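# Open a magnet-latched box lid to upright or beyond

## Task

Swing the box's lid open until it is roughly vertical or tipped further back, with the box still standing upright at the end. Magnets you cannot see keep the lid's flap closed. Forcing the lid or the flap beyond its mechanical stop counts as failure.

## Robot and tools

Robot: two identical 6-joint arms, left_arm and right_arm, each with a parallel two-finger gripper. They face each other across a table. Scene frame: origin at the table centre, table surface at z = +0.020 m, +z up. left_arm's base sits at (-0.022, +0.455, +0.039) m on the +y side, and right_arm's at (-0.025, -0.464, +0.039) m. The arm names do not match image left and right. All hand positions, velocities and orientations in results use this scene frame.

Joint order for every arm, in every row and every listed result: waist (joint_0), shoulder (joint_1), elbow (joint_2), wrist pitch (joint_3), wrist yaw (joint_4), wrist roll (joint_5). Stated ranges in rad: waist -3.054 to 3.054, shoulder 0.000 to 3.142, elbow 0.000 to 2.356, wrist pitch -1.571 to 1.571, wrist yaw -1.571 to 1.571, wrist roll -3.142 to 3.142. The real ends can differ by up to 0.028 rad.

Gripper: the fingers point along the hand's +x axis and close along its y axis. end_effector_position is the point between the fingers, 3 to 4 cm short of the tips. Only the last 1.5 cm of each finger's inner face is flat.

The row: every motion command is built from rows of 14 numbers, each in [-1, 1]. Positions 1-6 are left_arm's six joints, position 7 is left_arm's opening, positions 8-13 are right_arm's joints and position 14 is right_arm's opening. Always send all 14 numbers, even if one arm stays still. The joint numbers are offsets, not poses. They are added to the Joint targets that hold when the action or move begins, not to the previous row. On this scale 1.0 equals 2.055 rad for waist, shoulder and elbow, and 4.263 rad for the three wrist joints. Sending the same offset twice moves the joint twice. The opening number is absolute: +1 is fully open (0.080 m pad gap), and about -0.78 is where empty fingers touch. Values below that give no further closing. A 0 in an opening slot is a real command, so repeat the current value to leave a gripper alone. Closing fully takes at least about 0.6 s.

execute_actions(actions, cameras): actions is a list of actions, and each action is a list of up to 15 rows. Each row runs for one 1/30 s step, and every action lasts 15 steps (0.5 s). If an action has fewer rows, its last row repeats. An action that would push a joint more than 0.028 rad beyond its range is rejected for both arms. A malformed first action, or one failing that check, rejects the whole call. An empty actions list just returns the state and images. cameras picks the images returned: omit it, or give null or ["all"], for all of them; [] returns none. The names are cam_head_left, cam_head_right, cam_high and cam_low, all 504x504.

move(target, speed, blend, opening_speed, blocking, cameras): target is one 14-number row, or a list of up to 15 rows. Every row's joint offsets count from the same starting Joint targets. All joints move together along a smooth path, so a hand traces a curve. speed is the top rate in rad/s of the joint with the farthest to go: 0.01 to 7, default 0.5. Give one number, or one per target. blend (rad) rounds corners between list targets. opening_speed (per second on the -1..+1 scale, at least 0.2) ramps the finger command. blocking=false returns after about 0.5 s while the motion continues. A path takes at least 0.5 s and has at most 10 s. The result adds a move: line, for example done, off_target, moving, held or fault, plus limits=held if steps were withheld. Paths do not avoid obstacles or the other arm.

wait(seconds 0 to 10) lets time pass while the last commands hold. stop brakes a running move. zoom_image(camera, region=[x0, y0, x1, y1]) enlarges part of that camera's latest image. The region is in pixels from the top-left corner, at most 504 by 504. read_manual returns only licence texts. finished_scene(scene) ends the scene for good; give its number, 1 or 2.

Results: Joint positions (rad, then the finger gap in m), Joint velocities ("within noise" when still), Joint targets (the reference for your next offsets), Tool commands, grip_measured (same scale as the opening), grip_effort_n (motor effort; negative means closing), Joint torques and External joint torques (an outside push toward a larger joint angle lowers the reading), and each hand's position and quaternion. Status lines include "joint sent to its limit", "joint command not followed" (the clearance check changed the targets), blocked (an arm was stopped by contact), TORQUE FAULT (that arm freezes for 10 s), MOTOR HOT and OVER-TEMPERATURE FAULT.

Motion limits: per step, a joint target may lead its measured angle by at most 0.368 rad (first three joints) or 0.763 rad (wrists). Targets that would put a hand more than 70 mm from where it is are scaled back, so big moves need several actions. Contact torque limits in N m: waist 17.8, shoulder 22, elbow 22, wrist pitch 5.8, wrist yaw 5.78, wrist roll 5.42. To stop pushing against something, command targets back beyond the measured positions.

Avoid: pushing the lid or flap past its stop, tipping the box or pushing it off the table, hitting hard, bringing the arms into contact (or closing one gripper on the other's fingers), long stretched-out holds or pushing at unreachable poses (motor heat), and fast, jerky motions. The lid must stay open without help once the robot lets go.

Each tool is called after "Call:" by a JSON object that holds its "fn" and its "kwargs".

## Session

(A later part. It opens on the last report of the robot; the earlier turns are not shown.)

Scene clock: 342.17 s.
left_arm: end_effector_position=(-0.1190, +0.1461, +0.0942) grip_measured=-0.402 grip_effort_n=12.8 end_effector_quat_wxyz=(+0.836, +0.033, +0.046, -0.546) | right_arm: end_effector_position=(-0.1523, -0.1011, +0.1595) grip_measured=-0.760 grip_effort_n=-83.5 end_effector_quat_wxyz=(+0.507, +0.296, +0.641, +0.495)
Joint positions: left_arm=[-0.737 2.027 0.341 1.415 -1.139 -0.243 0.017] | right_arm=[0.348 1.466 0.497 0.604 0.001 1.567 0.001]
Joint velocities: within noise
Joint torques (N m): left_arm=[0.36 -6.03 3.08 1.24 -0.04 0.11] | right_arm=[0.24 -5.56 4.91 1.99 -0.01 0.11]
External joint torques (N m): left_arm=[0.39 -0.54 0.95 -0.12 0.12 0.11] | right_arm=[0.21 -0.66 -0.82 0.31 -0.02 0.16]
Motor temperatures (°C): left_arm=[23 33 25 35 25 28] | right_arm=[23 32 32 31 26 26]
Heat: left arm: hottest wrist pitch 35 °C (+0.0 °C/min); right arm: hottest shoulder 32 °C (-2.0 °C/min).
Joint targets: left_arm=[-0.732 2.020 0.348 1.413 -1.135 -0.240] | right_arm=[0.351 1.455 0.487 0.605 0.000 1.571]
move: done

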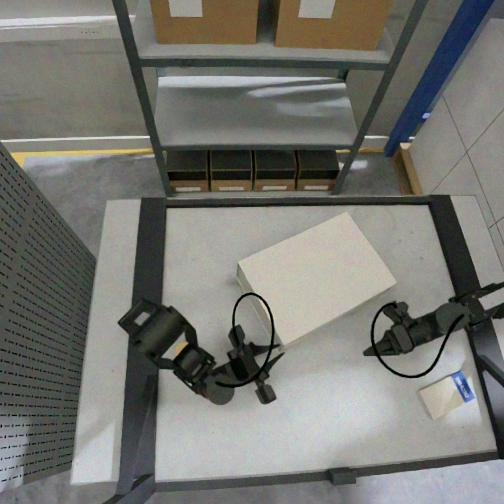

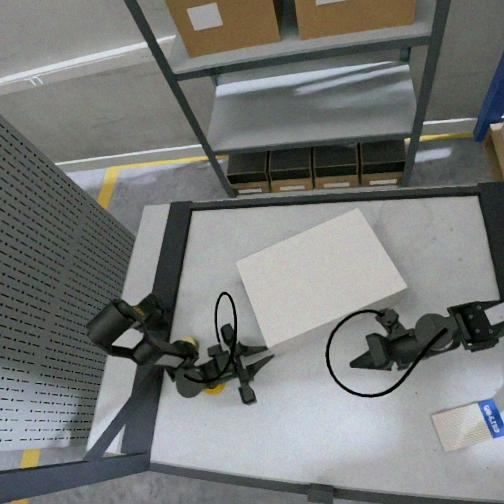

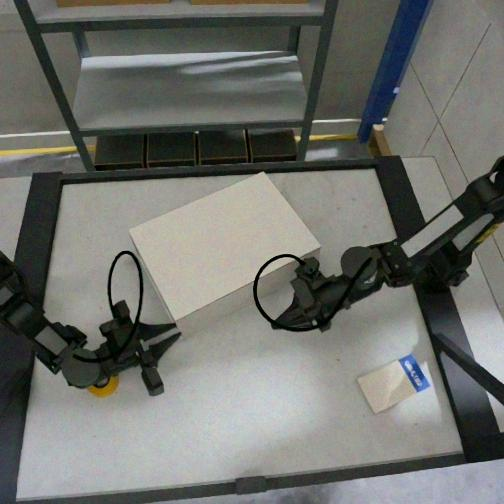

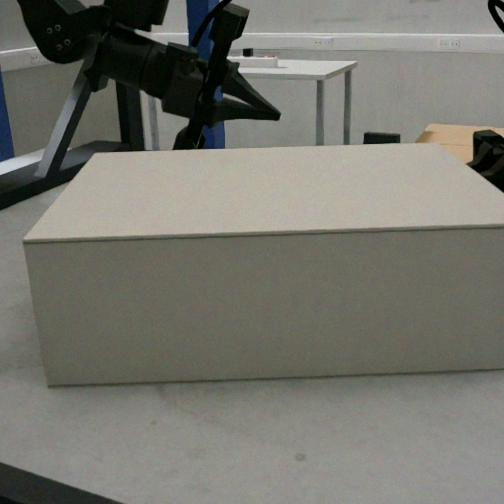

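Call:
{"fn": "move", "kwargs": {"target": [0,0,0,0,0,0,-0.95,0,0,0,0,0,0,-0.9], "opening_speed": 0.5}}

Call:
{"fn": "zoom_image", "kwargs": {"camera": "cam_high", "region": [140, 290, 220, 370]}}

Call:
{"fn": "zoom_image", "kwargs": {"camera": "cam_head_left", "region": [240, 310, 310, 380]}}

Scene clock: 346.47 s.
left_arm: end_effector_position=(-0.1192, +0.1452, +0.0942) grip_measured=-0.787 grip_effort_n=-83.5 end_effector_quat_wxyz=(+0.835, +0.032, +0.047, -0.547) | right_arm: end_effector_position=(-0.1523, -0.1011, +0.1595) grip_measured=-0.760 grip_effort_n=-83.5 end_effector_quat_wxyz=(+0.507, +0.296, +0.641, +0.495)
Joint positions: left_arm=[-0.734 2.027 0.342 1.414 -1.134 -0.243 0] | right_arm=[0.348 1.466 0.497 0.604 0.001 1.567 0.001]
Joint velocities: within noise
Joint torques (N m): left_arm=[0.14 -6.07 2.84 1.3 -0.2 0.11] | right_arm=[0.27 -5.54 4.91 2 0 0.11]
External joint torques (N m): left_arm=[0.21 -0.55 0.72 -0.06 -0.04 0.11] | right_arm=[0.22 -0.61 -0.84 0.3 -0.01 0.16]
Motor temperatures (°C): left_arm=[23 33 25 35 25 28] | right_arm=[23 31 32 31 26 26]
Heat: left arm: hottest wrist pitch 35 °C (+0.0 °C/min); right arm: hottest elbow 32 °C (+0.0 °C/min).
Joint targets: left_arm=[-0.732 2.020 0.348 1.413 -1.135 -0.240] | right_arm=[0.351 1.455 0.487 0.605 0.000 1.571]
move: done

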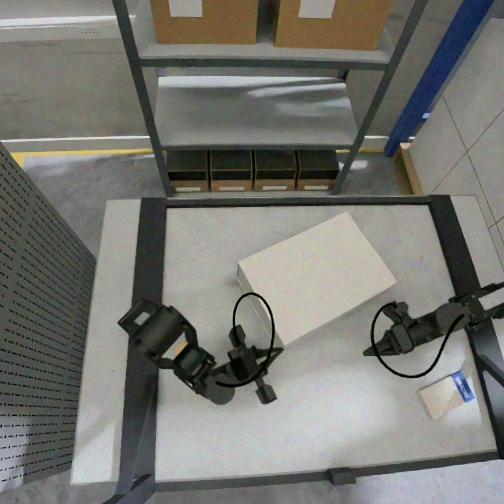

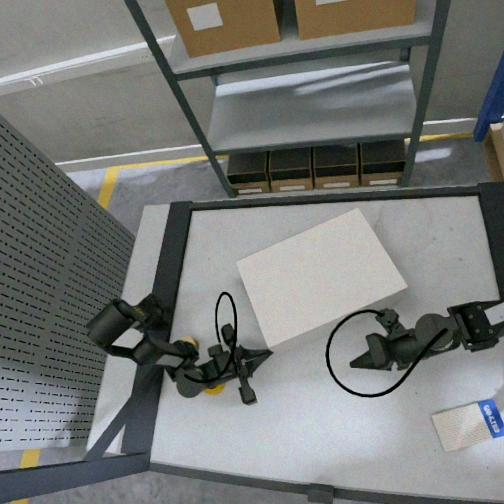

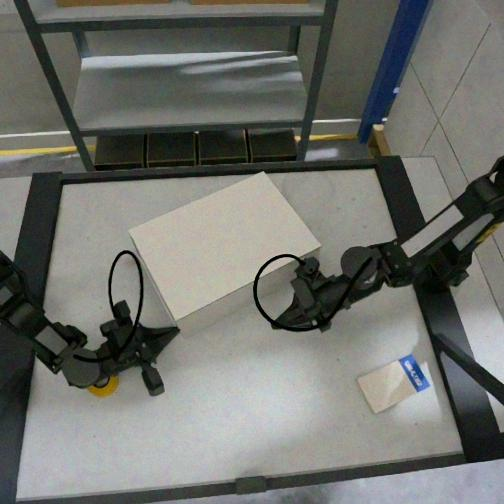

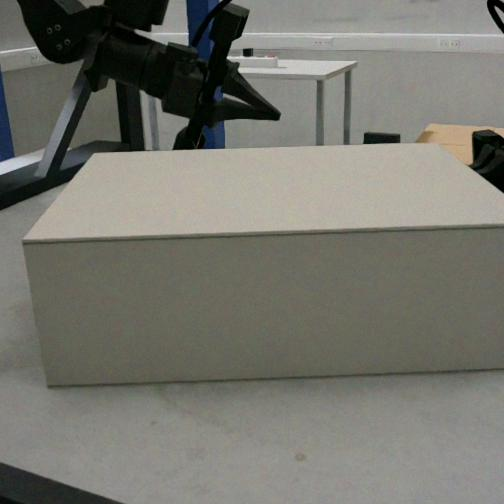

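Scaled by 6.300 from the camera's 504x504 image, which has a finer 720x720 frame.

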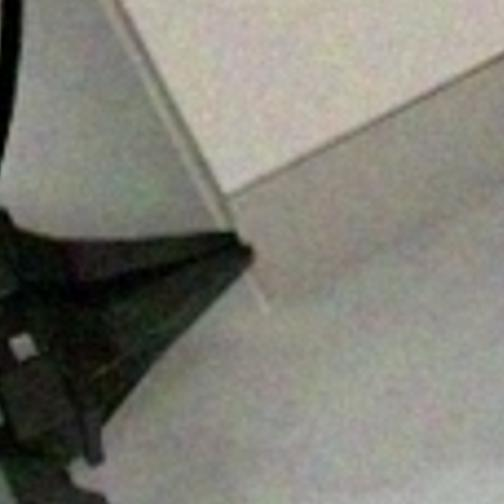

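Scaled by 7.200 from the camera's 504x504 image, which has a finer 720x720 frame.

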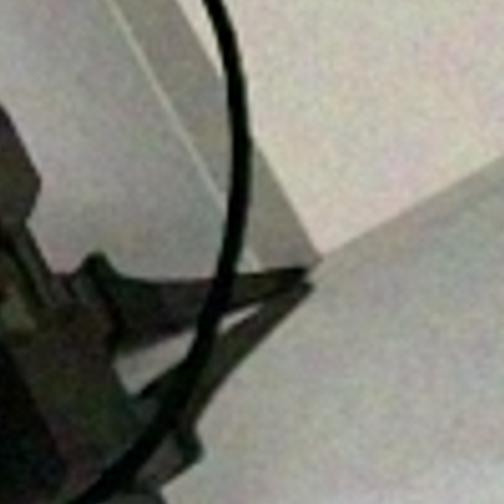

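Call:
{"fn": "move", "kwargs": {"target": [-0.0122,0.0061,0.0209,-0.0073,-0.0066,0,-0.95,0,0,0,0,0,0,-0.9], "speed": 0.06}}

Call:
{"fn": "zoom_image", "kwargs": {"camera": "cam_high", "region": [140, 290, 220, 370]}}

Call:
{"fn": "zoom_image", "kwargs": {"camera": "cam_head_left", "region": [240, 310, 310, 380]}}

Scene clock: 354.97 s.
left_arm: end_effector_position=(-0.1282, +0.1413, +0.0966) grip_measured=-0.787 grip_effort_n=-83.5 end_effector_quat_wxyz=(+0.836, +0.031, +0.044, -0.546) | right_arm: end_effector_position=(-0.1523, -0.1011, +0.1595) grip_measured=-0.760 grip_effort_n=-83.5 end_effector_quat_wxyz=(+0.507, +0.296, +0.641, +0.495)
Joint positions: left_arm=[-0.752 2.027 0.38 1.378 -1.157 -0.243 0] | right_arm=[0.348 1.466 0.497 0.604 0.001 1.567 0.001]
Joint velocities: within noise
Joint torques (N m): left_arm=[-0.48 -4.86 3.61 1.56 -0.42 0.11] | right_arm=[0.23 -5.51 4.89 1.99 -0.01 0.1]
External joint torques (N m): left_arm=[-0.4 0.82 1.29 0.22 -0.26 0.1] | right_arm=[0.19 -0.67 -0.8 0.33 -0.02 0.15]
Motor temperatures (°C): left_arm=[23 33 25 36 25 28] | right_arm=[23 31 32 32 26 26]
Heat: left arm: hottest wrist pitch 36 °C (+1.0 °C/min); right arm: hottest elbow 32 °C (+0.0 °C/min).
Joint targets: left_arm=[-0.757 2.033 0.391 1.381 -1.163 -0.240] | right_arm=[0.351 1.455 0.487 0.605 0.000 1.571]
move: done

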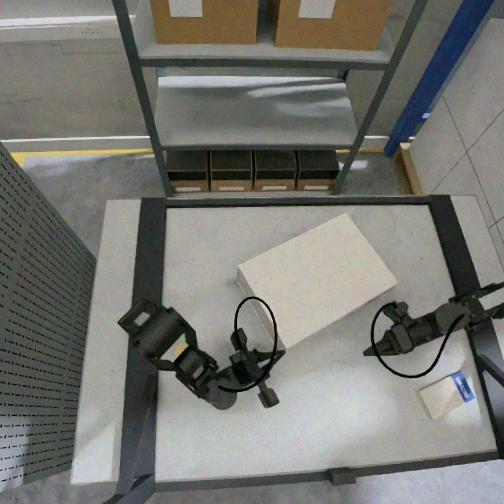

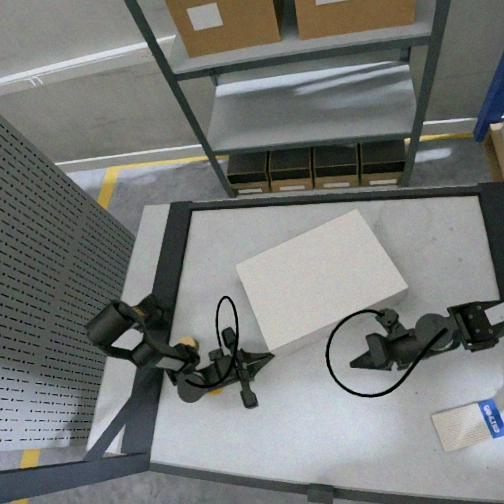

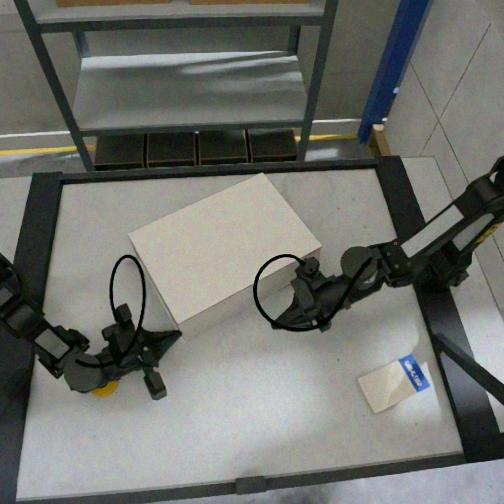

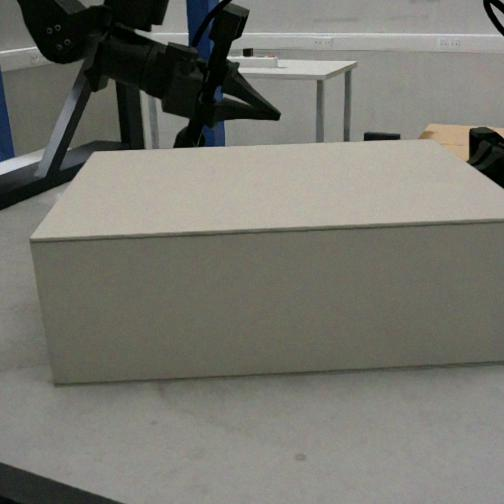

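Scaled by 6.300 from the camera's 504x504 image, which has a finer 720x720 frame.

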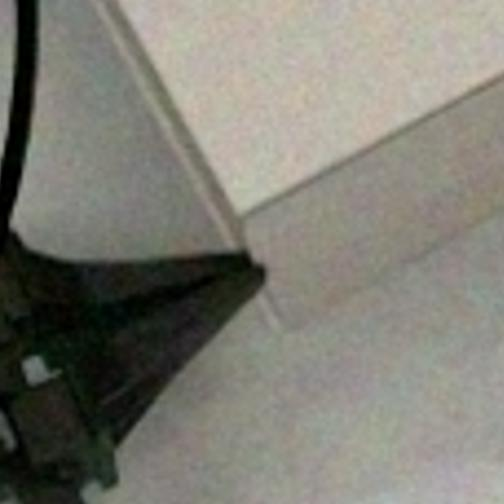

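Scaled by 7.200 from the camera's 504x504 image, which has a finer 720x720 frame.

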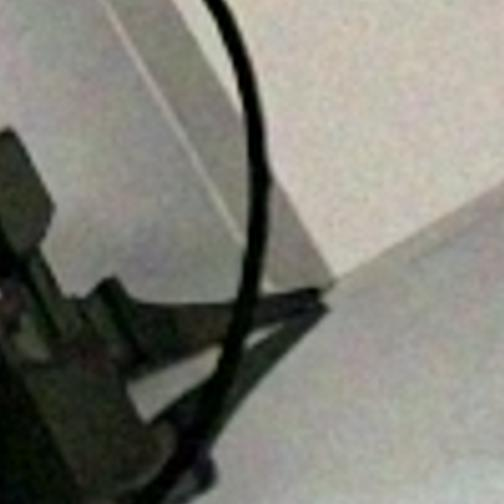

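Call:
{"fn": "move", "kwargs": {"target": [[0,0,0,0,0,0,-0.95,0.0834,0.3244,0.3119,-0.0378,0.2507,-0.2531,-0.9],[0,0,0,0,0,0,-0.95,0.0459,0.4275,0.3411,-0.0022,0.2312,-0.2576,-0.9]], "speed": [0.5,0.25]}}

Call:
{"fn": "zoom_image", "kwargs": {"camera": "cam_high", "region": [140, 280, 280, 400]}}

Call:
{"fn": "zoom_image", "kwargs": {"camera": "cam_head_right", "region": [220, 300, 360, 420]}}

Scene clock: 367.90 s.
left_arm: end_effector_position=(-0.1254, +0.1422, +0.0964) grip_measured=-0.787 grip_effort_n=-83.5 end_effector_quat_wxyz=(+0.841, +0.032, +0.042, -0.538) | right_arm: end_effector_position=(-0.1281, +0.0276, +0.0655) grip_measured=-0.760 grip_effort_n=-83.5 end_effector_quat_wxyz=(+0.875, -0.058, +0.128, +0.462)
Joint positions: left_arm=[-0.75 2.03 0.38 1.378 -1.173 -0.243 0] | right_arm=[0.47 2.31 1.18 0.597 0.992 0.476 0.001]
Joint velocities: within noise
Joint torques (N m): left_arm=[-0.62 -5.17 3.56 1.58 0.16 0.1] | right_arm=[-2.05 -6.24 6.05 1.41 0.06 -0.08]
External joint torques (N m): left_arm=[-0.53 0.51 1.24 0.25 0.31 0.1] | right_arm=[-2.18 3.59 1.26 0.07 -0.21 -0.08]
Motor temperatures (°C): left_arm=[23 32 25 36 25 28] | right_arm=[23 31 33 32 26 26]
Heat: left arm: hottest wrist pitch 36 °C (+1.0 °C/min); right arm: hottest elbow 33 °C (+0.0 °C/min).
Joint targets: left_arm=[-0.757 2.032 0.391 1.381 -1.163 -0.240] | right_arm=[0.445 2.334 1.188 0.596 0.986 0.473]
move: done

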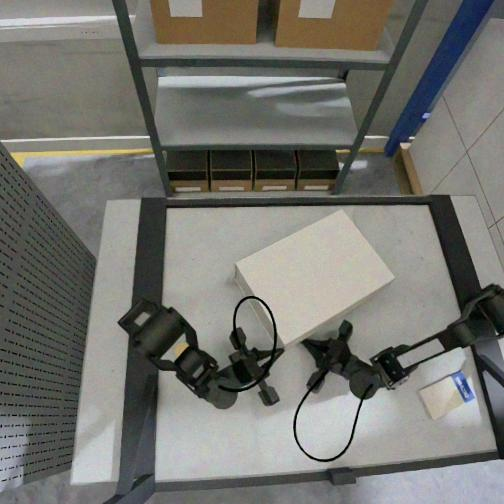

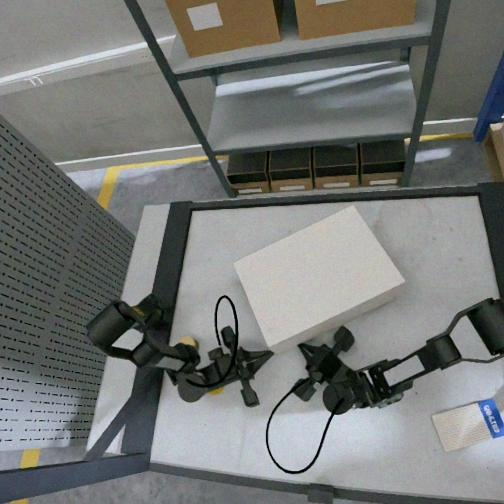

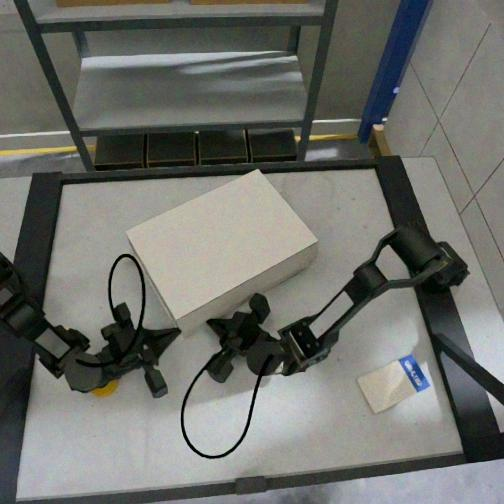

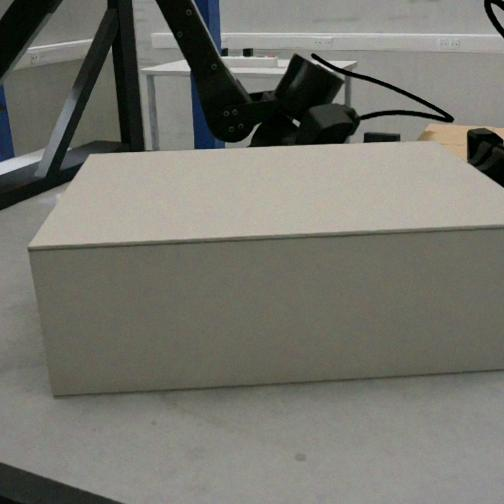

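Scaled by 3.600 from the camera's 504x504 image, which has a finer 720x720 frame.

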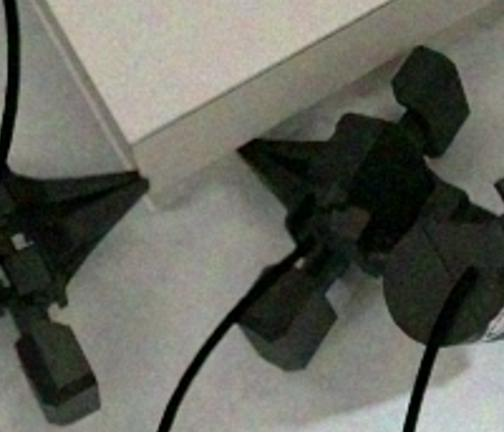

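Scaled by 3.600 from the camera's 504x504 image, which has a finer 720x720 frame.

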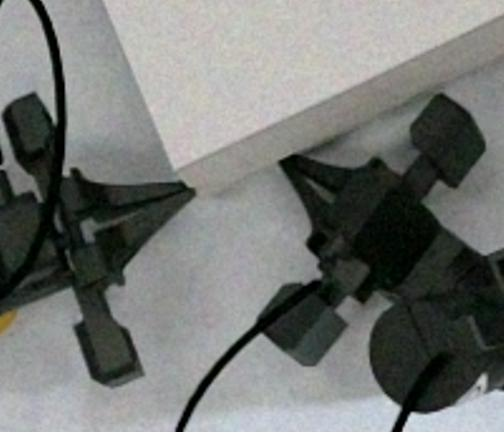

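Call:
{"fn": "move", "kwargs": {"target": [[0,0,0,0,0,0,-0.95,0.012,0.013,0,0,0,0,-0.9],[-0.0144,-0.0058,0.0362,-0.0204,-0.007,-0.1056,-0.95,0.008,0.013,0,0,0,0,-0.9]], "speed": 0.15}}

Call:
{"fn": "zoom_image", "kwargs": {"camera": "cam_high", "region": [140, 280, 280, 400]}}

Call:
{"fn": "zoom_image", "kwargs": {"camera": "cam_head_right", "region": [220, 300, 360, 420]}}

Scene clock: 376.23 s.
left_arm: end_effector_position=(-0.1417, +0.1338, +0.0991) grip_measured=-0.787 grip_effort_n=-83.5 end_effector_quat_wxyz=(+0.829, -0.147, +0.154, -0.517) | right_arm: end_effector_position=(-0.1297, +0.0252, +0.0485) grip_measured=-0.760 grip_effort_n=-83.5 end_effector_quat_wxyz=(+0.873, -0.076, +0.129, +0.463)
Joint positions: left_arm=[-0.775 2.03 0.451 1.292 -1.197 -0.685 0] | right_arm=[0.474 2.348 1.184 0.596 0.988 0.476 0.001]
Joint velocities: within noise
Joint torques (N m): left_arm=[-1.14 -6.78 4.23 1.45 -0.06 -0.2] | right_arm=[-1.07 -7.65 5.41 1.53 0.2 -0.04]
External joint torques (N m): left_arm=[-1.06 -0.82 1.62 0.17 0.1 -0.22] | right_arm=[-1.07 2.21 0.81 0.21 -0.1 -0.04]
Motor temperatures (°C): left_arm=[23 31 25 37 25 28] | right_arm=[23 32 33 32 26 26]
Heat: left arm: hottest wrist pitch 37 °C (+3.0 °C/min); right arm: hottest elbow 33 °C (+1.0 °C/min).
Joint targets: left_arm=[-0.786 2.020 0.465 1.294 -1.193 -0.691] | right_arm=[0.461 2.360 1.188 0.596 0.986 0.474]
move: done

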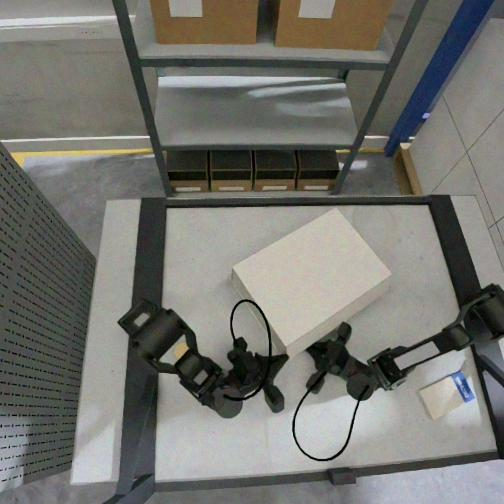

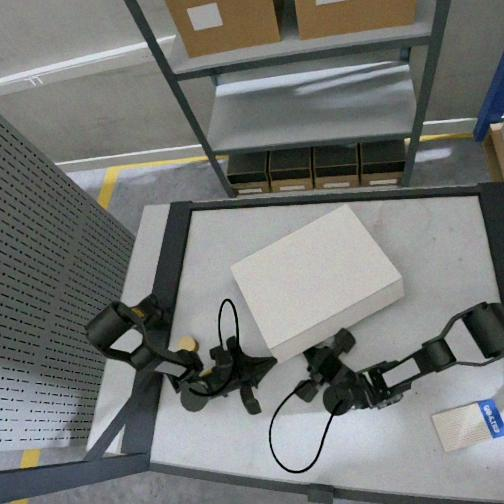

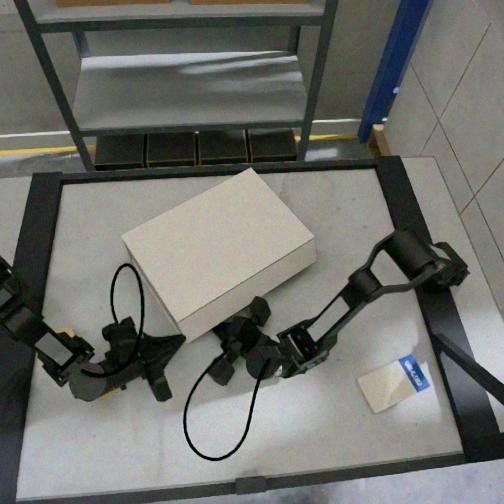

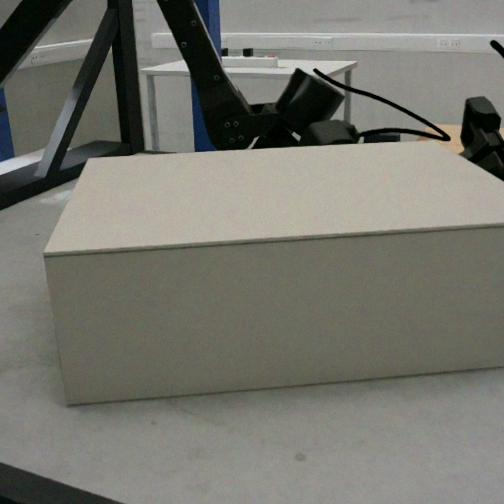

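Scaled by 3.600 from the camera's 504x504 image, which has a finer 720x720 frame.

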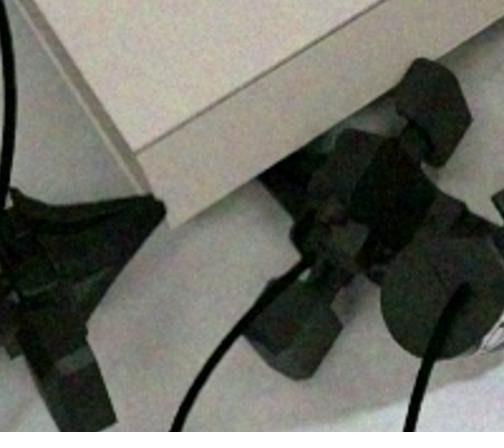

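Scaled by 3.600 from the camera's 504x504 image, which has a finer 720x720 frame.

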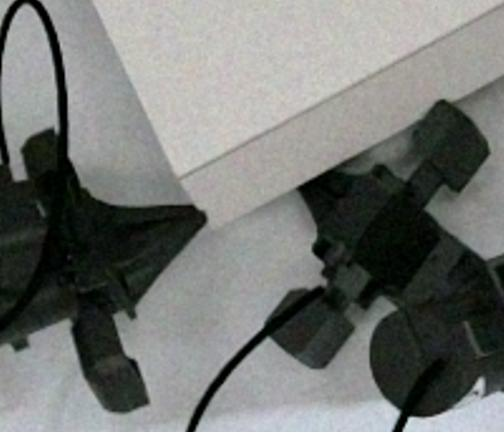

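Call:
{"fn": "zoom_image", "kwargs": {"camera": "cam_head_left", "region": [230, 290, 350, 400]}}

Call:
{"fn": "zoom_image", "kwargs": {"camera": "cam_high", "region": [150, 300, 230, 370]}}

Scaled by 4.200 from the camera's 504x504 image, which has a finer 720x720 frame.

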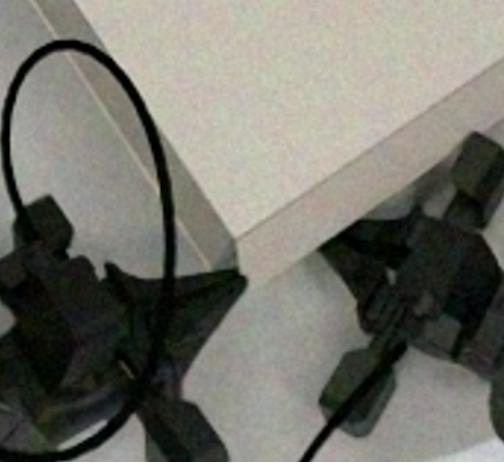

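Scaled by 6.300 from the camera's 504x504 image, which has a finer 720x720 frame.

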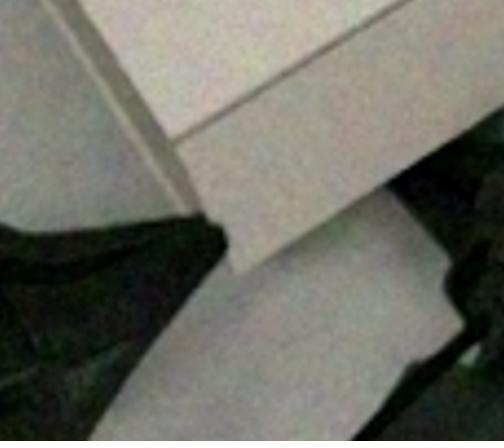

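Call:
{"fn": "move", "kwargs": {"target": [[0,0,0,0,0,0,-0.95,0.06,0,0,0,0,0,-0.9],[0.0007,-0.1133,0.0171,-0.0628,0,-0.041,-0.95,0.0975,-0.1031,-0.0292,-0.0356,0.0195,0.0045,-0.9],[0.0015,-0.2266,0.0342,-0.1255,0.0007,-0.0821,-0.95,0.0975,-0.1031,-0.0292,-0.0356,0.0195,0.0045,-0.9]], "speed": 0.25}}

Call:
{"fn": "zoom_image", "kwargs": {"camera": "cam_high", "region": [100, 170, 340, 400]}}

Scene clock: 391.43 s.
left_arm: end_effector_position=(-0.1438, +0.1349, +0.1898) grip_measured=-0.787 grip_effort_n=-83.5 end_effector_quat_wxyz=(+0.788, -0.289, +0.244, -0.486) | right_arm: end_effector_position=(-0.2011, -0.0152, +0.1064) grip_measured=-0.760 grip_effort_n=-83.5 end_effector_quat_wxyz=(+0.847, -0.083, +0.106, +0.514)
Joint positions: left_arm=[-0.781 1.57 0.523 0.761 -1.193 -1.036 0] | right_arm=[0.66 2.163 1.138 0.444 1.064 0.487 0.001]
Joint velocities: within noise
Joint torques (N m): left_arm=[-0.24 -6.5 6.28 1.23 -0.09 -0.12] | right_arm=[0.14 -10.14 4.2 1.49 0.43 0.21]
External joint torques (N m): left_arm=[-0.22 -1.41 1.19 -0.05 0.09 -0.16] | right_arm=[0.09 -0.81 -0.97 0.19 0.12 0.2]
Motor temperatures (°C): left_arm=[23 31 25 36 25 28] | right_arm=[23 33 32 32 26 26]
Heat: left arm: hottest wrist pitch 36 °C (+2.0 °C/min); right arm: hottest shoulder 33 °C (+1.0 °C/min).
Joint targets: left_arm=[-0.783 1.555 0.535 0.760 -1.190 -1.041] | right_arm=[0.662 2.149 1.128 0.444 1.069 0.493]
move: done

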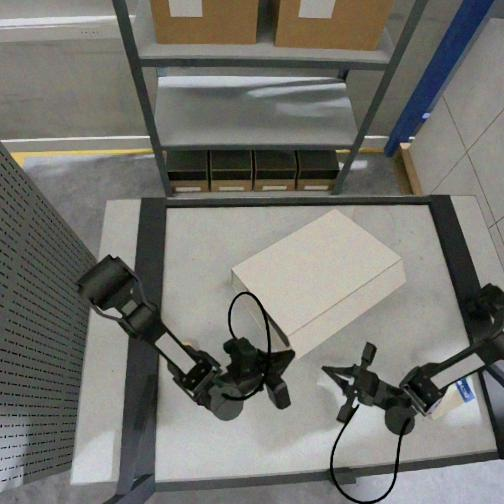

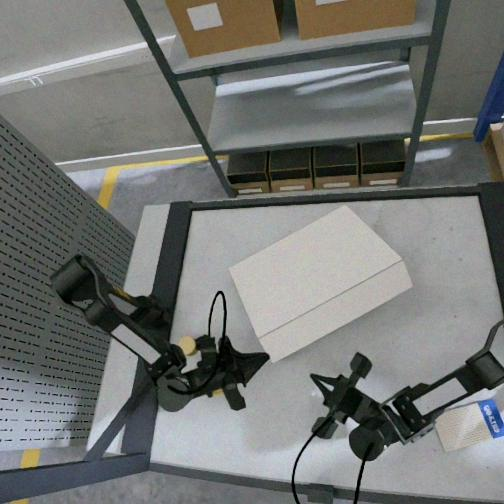

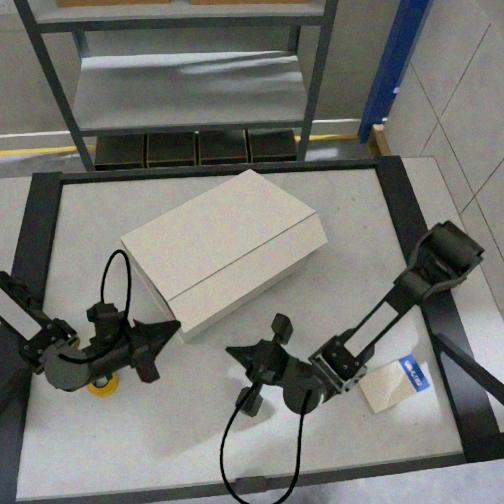

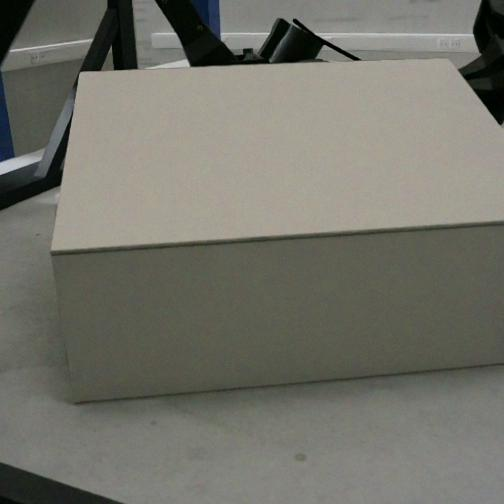

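Scaled by 2.100 from the camera's 504x504 image, which has a finer 720x720 frame.

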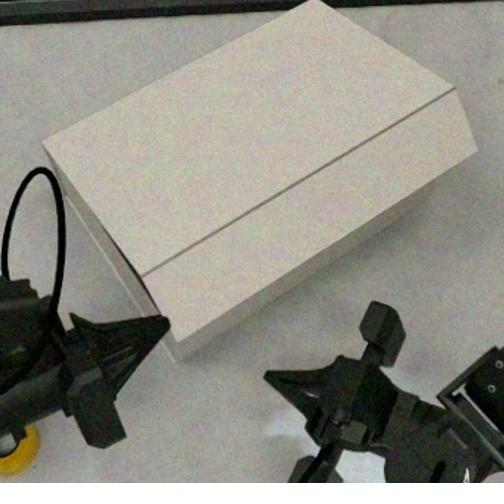

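Call:
{"fn": "move", "kwargs": {"target": [0.0049,-0.1583,0.0988,-0.1239,-0.0357,-0.1053,-0.95,0,0,0,0,0,0,-0.9], "speed": 0.25}}

Scene clock: 405.73 s.
left_arm: end_effector_position=(-0.1113, +0.1554, +0.2938) grip_measured=-0.787 grip_effort_n=-83.5 end_effector_quat_wxyz=(+0.731, -0.484, +0.297, -0.380) | right_arm: end_effector_position=(-0.2011, -0.0152, +0.1064) grip_measured=-0.760 grip_effort_n=-83.5 end_effector_quat_wxyz=(+0.847, -0.083, +0.106, +0.514)
Joint positions: left_arm=[-0.773 1.242 0.723 0.233 -1.334 -1.485 0] | right_arm=[0.66 2.163 1.138 0.444 1.064 0.487 0.001]
Joint velocities: within noise
Joint torques (N m): left_arm=[-0.02 -5.15 7.91 1.11 -0.49 -0.12] | right_arm=[0.18 -10.14 4.19 1.49 0.44 0.21]
External joint torques (N m): left_arm=[0.01 -1.24 1.49 -0.08 -0.31 -0.17] | right_arm=[0.15 -0.78 -0.97 0.19 0.12 0.2]
Motor temperatures (°C): left_arm=[23 31 27 36 25 28] | right_arm=[23 35 31 32 27 26]
Heat: left arm: hottest wrist pitch 36 °C (+1.0 °C/min); right arm: hottest shoulder 35 °C (+4.0 °C/min).
Joint targets: left_arm=[-0.773 1.229 0.738 0.231 -1.342 -1.490] | right_arm=[0.662 2.149 1.128 0.444 1.069 0.493]
move: done

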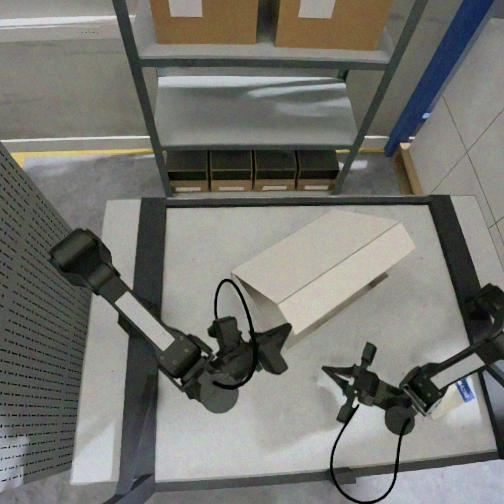

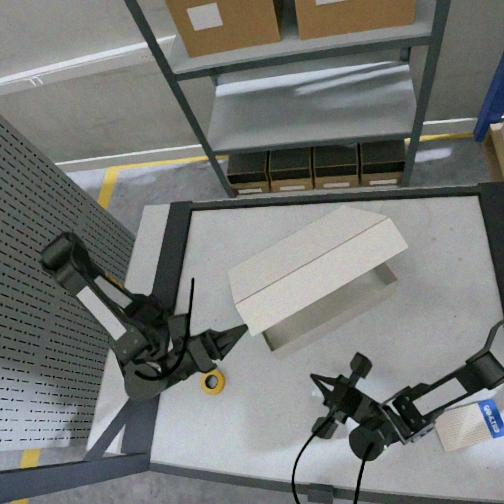

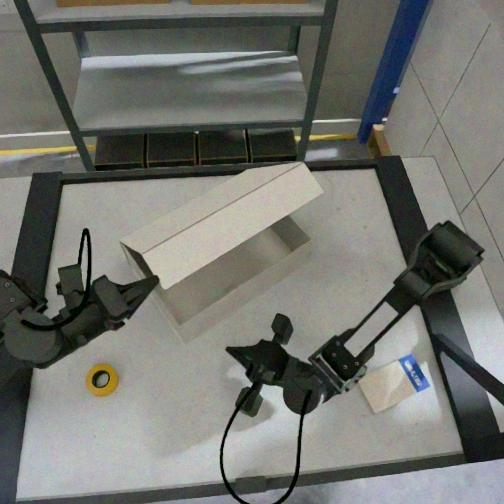

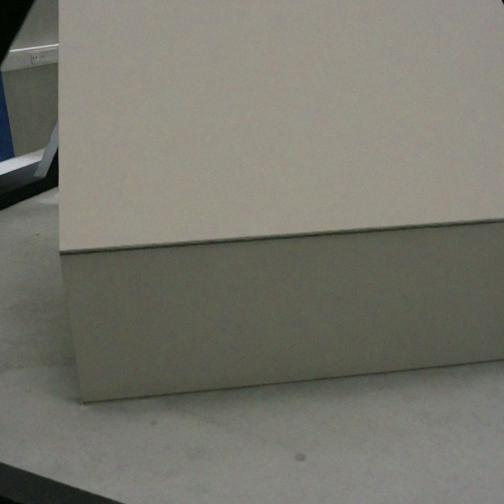

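Beautiful. Continue to 57° and 70°.

Call:
{"fn": "move", "kwargs": {"target": [[0.0214,-0.0961,0.0336,-0.0626,0.0108,-0.0493,-0.95,0,0,0,0,0,0,-0.9],[0.061,-0.1801,0.0733,-0.1222,0.0303,-0.1009,-0.95,0,0,0,0,0,0,-0.9]], "speed": 0.25}}

Scene clock: 410.13 s.
left_arm: end_effector_position=(-0.0376, +0.2029, +0.3714) grip_measured=-0.787 grip_effort_n=-83.5 end_effector_quat_wxyz=(-0.613, +0.628, -0.380, +0.293) | right_arm: end_effector_position=(-0.2011, -0.0152, +0.1064) grip_measured=-0.760 grip_effort_n=-83.5 end_effector_quat_wxyz=(+0.847, -0.083, +0.106, +0.514)
Joint positions: left_arm=[-0.651 0.868 0.873 -0.289 -1.214 -1.915 0] | right_arm=[0.66 2.163 1.138 0.444 1.064 0.487 0.001]
Joint velocities: within noise
Joint torques (N m): left_arm=[0.19 -2.33 8.13 1.25 -0.17 -0.08] | right_arm=[0.15 -10.12 4.21 1.49 0.42 0.2]
External joint torques (N m): left_arm=[0.21 -0.89 1.7 -0.01 0 -0.14] | right_arm=[0.11 -0.85 -0.89 0.2 0.11 0.19]
Motor temperatures (°C): left_arm=[23 31 27 36 25 28] | right_arm=[23 35 31 32 27 26]
Heat: left arm: hottest wrist pitch 36 °C (+1.0 °C/min); right arm: hottest shoulder 35 °C (+4.1 °C/min).
Joint targets: left_arm=[-0.648 0.859 0.889 -0.289 -1.213 -1.920] | right_arm=[0.662 2.149 1.128 0.444 1.069 0.493]
move: done

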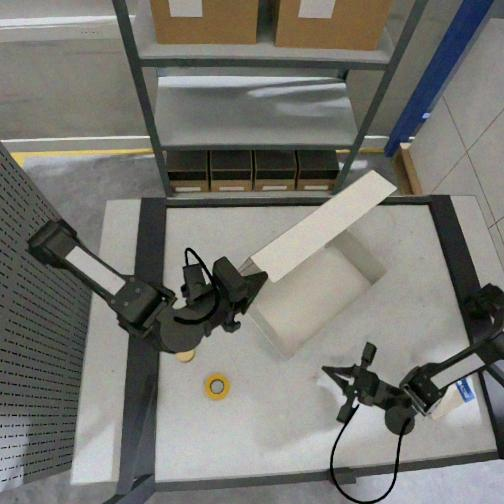

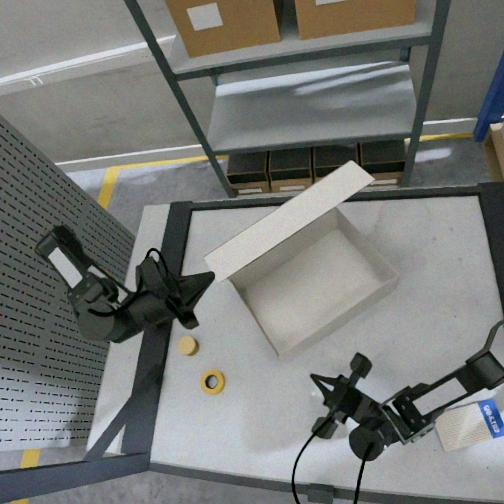

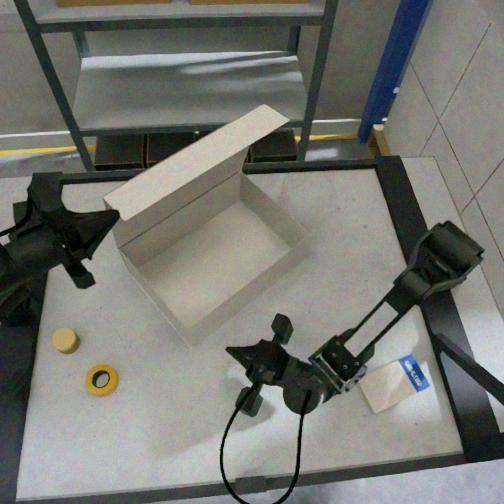

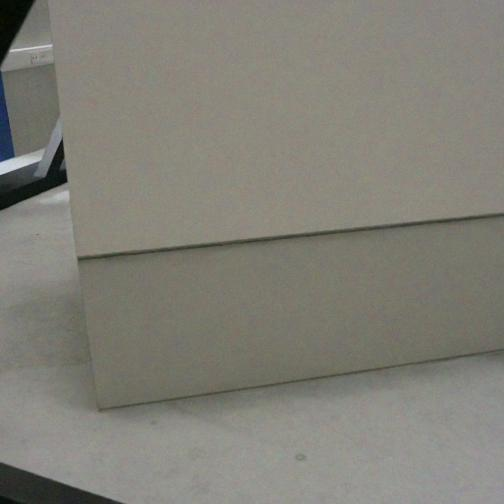

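Call:
{"fn": "move", "kwargs": {"target": [[0.0856,-0.08,0.0251,-0.0368,0.0408,-0.0338,-0.95,0,0,0,0,0,0,-0.9],[0.3153,-0.1556,0.0237,-0.0491,0.1499,-0.0575,-0.95,0,0,0,0,0,0,-0.9]], "speed": 0.25}}

Call:
{"fn": "zoom_image", "kwargs": {"camera": "cam_high", "region": [50, 70, 340, 360]}}

Scene clock: 421.40 s.
left_arm: end_effector_position=(+0.0584, +0.2610, +0.4008) grip_measured=-0.787 grip_effort_n=-83.5 end_effector_quat_wxyz=(-0.462, +0.745, -0.438, +0.199) | right_arm: end_effector_position=(-0.2011, -0.0152, +0.1064) grip_measured=-0.760 grip_effort_n=-83.5 end_effector_quat_wxyz=(+0.847, -0.083, +0.106, +0.514)
Joint positions: left_arm=[-0.003 0.55 0.924 -0.504 -0.574 -2.161 0] | right_arm=[0.66 2.163 1.138 0.444 1.064 0.487 0.001]
Joint velocities: within noise
Joint torques (N m): left_arm=[0.32 -0.43 7.36 1.96 -0.05 -0.11] | right_arm=[0.15 -10.14 4.2 1.48 0.43 0.2]
External joint torques (N m): left_arm=[0.31 -0.98 1.37 0.35 0.01 -0.16] | right_arm=[0.09 -0.87 -0.93 0.19 0.12 0.2]
Motor temperatures (°C): left_arm=[23 30 29 37 25 28] | right_arm=[23 36 31 32 27 26]
Heat: left arm: hottest wrist pitch 37 °C (+1.0 °C/min); right arm: hottest shoulder 36 °C (+5.1 °C/min).
Joint targets: left_arm=[0.000 0.539 0.938 -0.499 -0.574 -2.165] | right_arm=[0.662 2.149 1.128 0.444 1.069 0.493]
move: done

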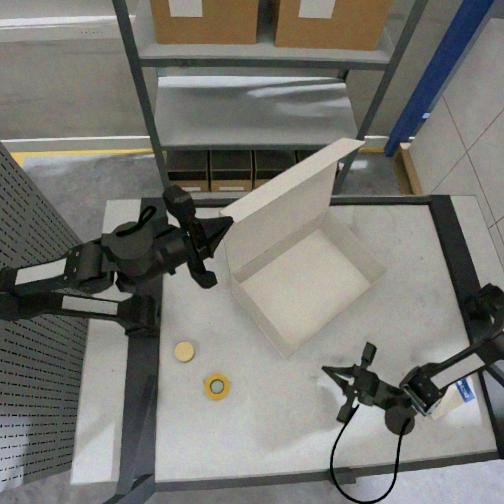

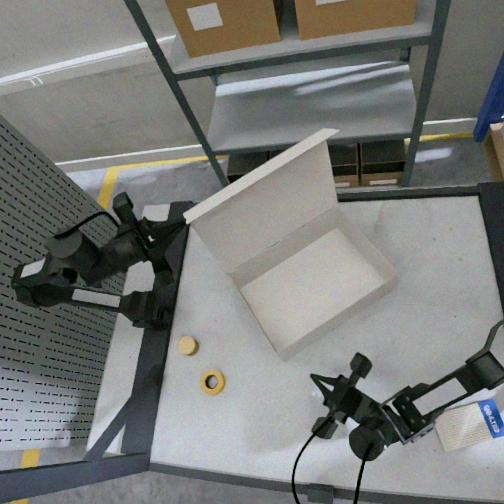

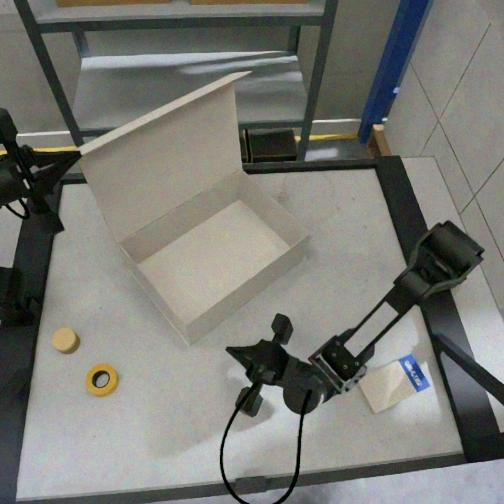

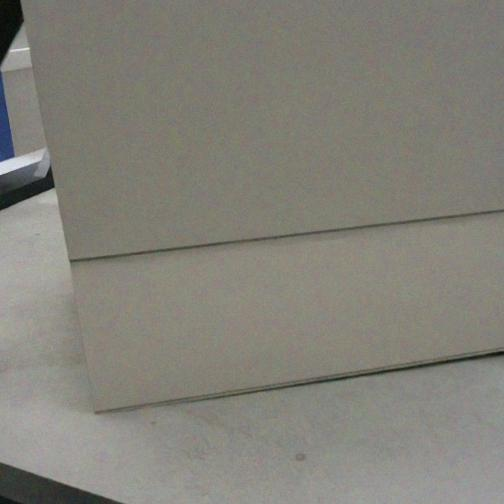

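Scaled by 1.738 from the camera's 504x504 image, which has a finer 720x720 frame.

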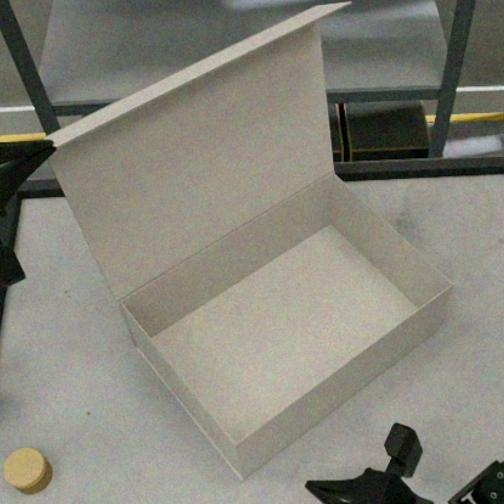

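Call:
{"fn": "move", "kwargs": {"target": [0,0,0,0,0,0,-0.4,0,0,0,0,0,0,-0.9], "opening_speed": 0.4}}

Call:
{"fn": "zoom_image", "kwargs": {"camera": "cam_high", "region": [50, 70, 340, 360]}}

Scene clock: 427.93 s.
left_arm: end_effector_position=(+0.0586, +0.2623, +0.4027) grip_measured=-0.403 grip_effort_n=13.3 end_effector_quat_wxyz=(-0.459, +0.747, -0.437, +0.200) | right_arm: end_effector_position=(-0.2011, -0.0152, +0.1064) grip_measured=-0.760 grip_effort_n=-83.5 end_effector_quat_wxyz=(+0.847, -0.083, +0.106, +0.514)
Joint positions: left_arm=[-0.002 0.545 0.926 -0.502 -0.574 -2.161 0.017] | right_arm=[0.66 2.163 1.138 0.444 1.064 0.487 0.001]
Joint velocities: within noise
Joint torques (N m): left_arm=[0.21 0.14 7.16 1.8 -0.06 -0.11] | right_arm=[0.19 -10.15 4.17 1.49 0.43 0.2]
External joint torques (N m): left_arm=[0.21 -0.45 1.21 0.21 -0.02 -0.15] | right_arm=[0.14 -0.88 -0.94 0.2 0.12 0.19]
Motor temperatures (°C): left_arm=[23 30 29 37 25 28] | right_arm=[23 37 31 32 27 26]
Heat: left arm: hottest wrist pitch 37 °C (+1.0 °C/min); right arm: hottest shoulder 37 °C (+6.0 °C/min).
Joint targets: left_arm=[0.000 0.539 0.938 -0.499 -0.574 -2.165] | right_arm=[0.662 2.149 1.128 0.444 1.069 0.493]
move: done

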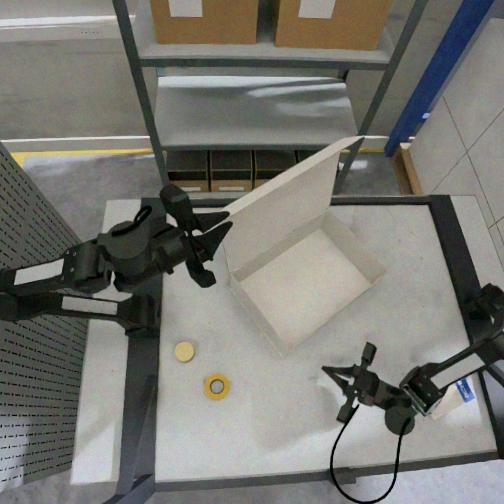

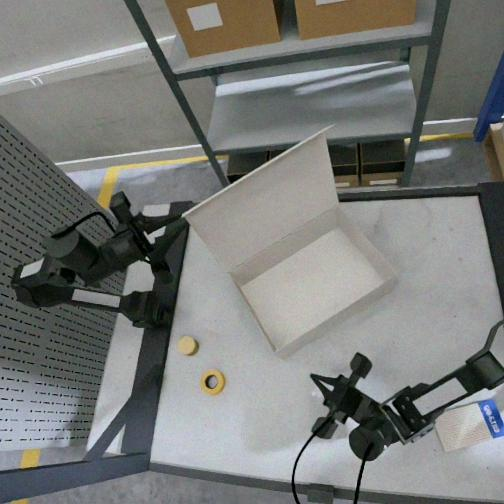

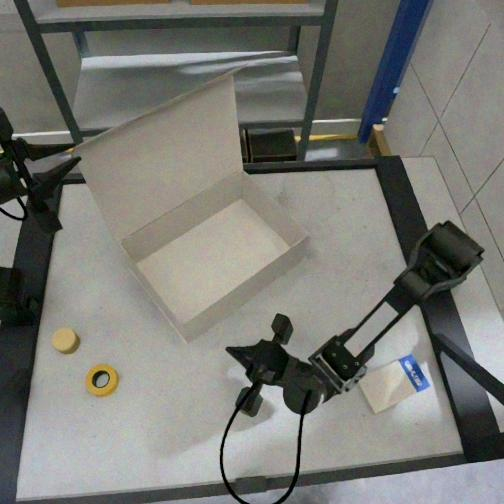

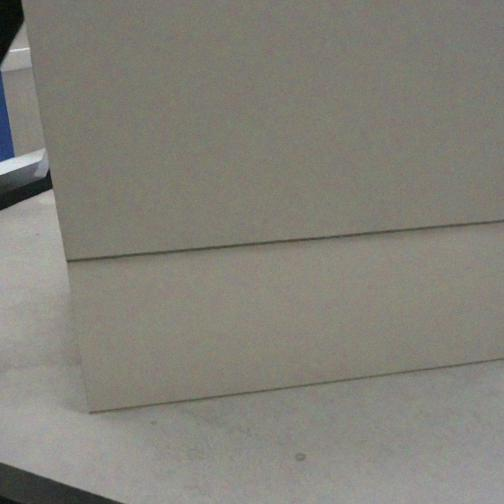

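Scaled by 1.738 from the camera's 504x504 image, which has a finer 720x720 frame.

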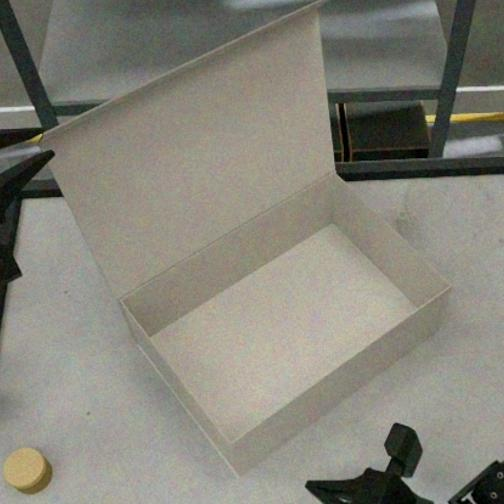

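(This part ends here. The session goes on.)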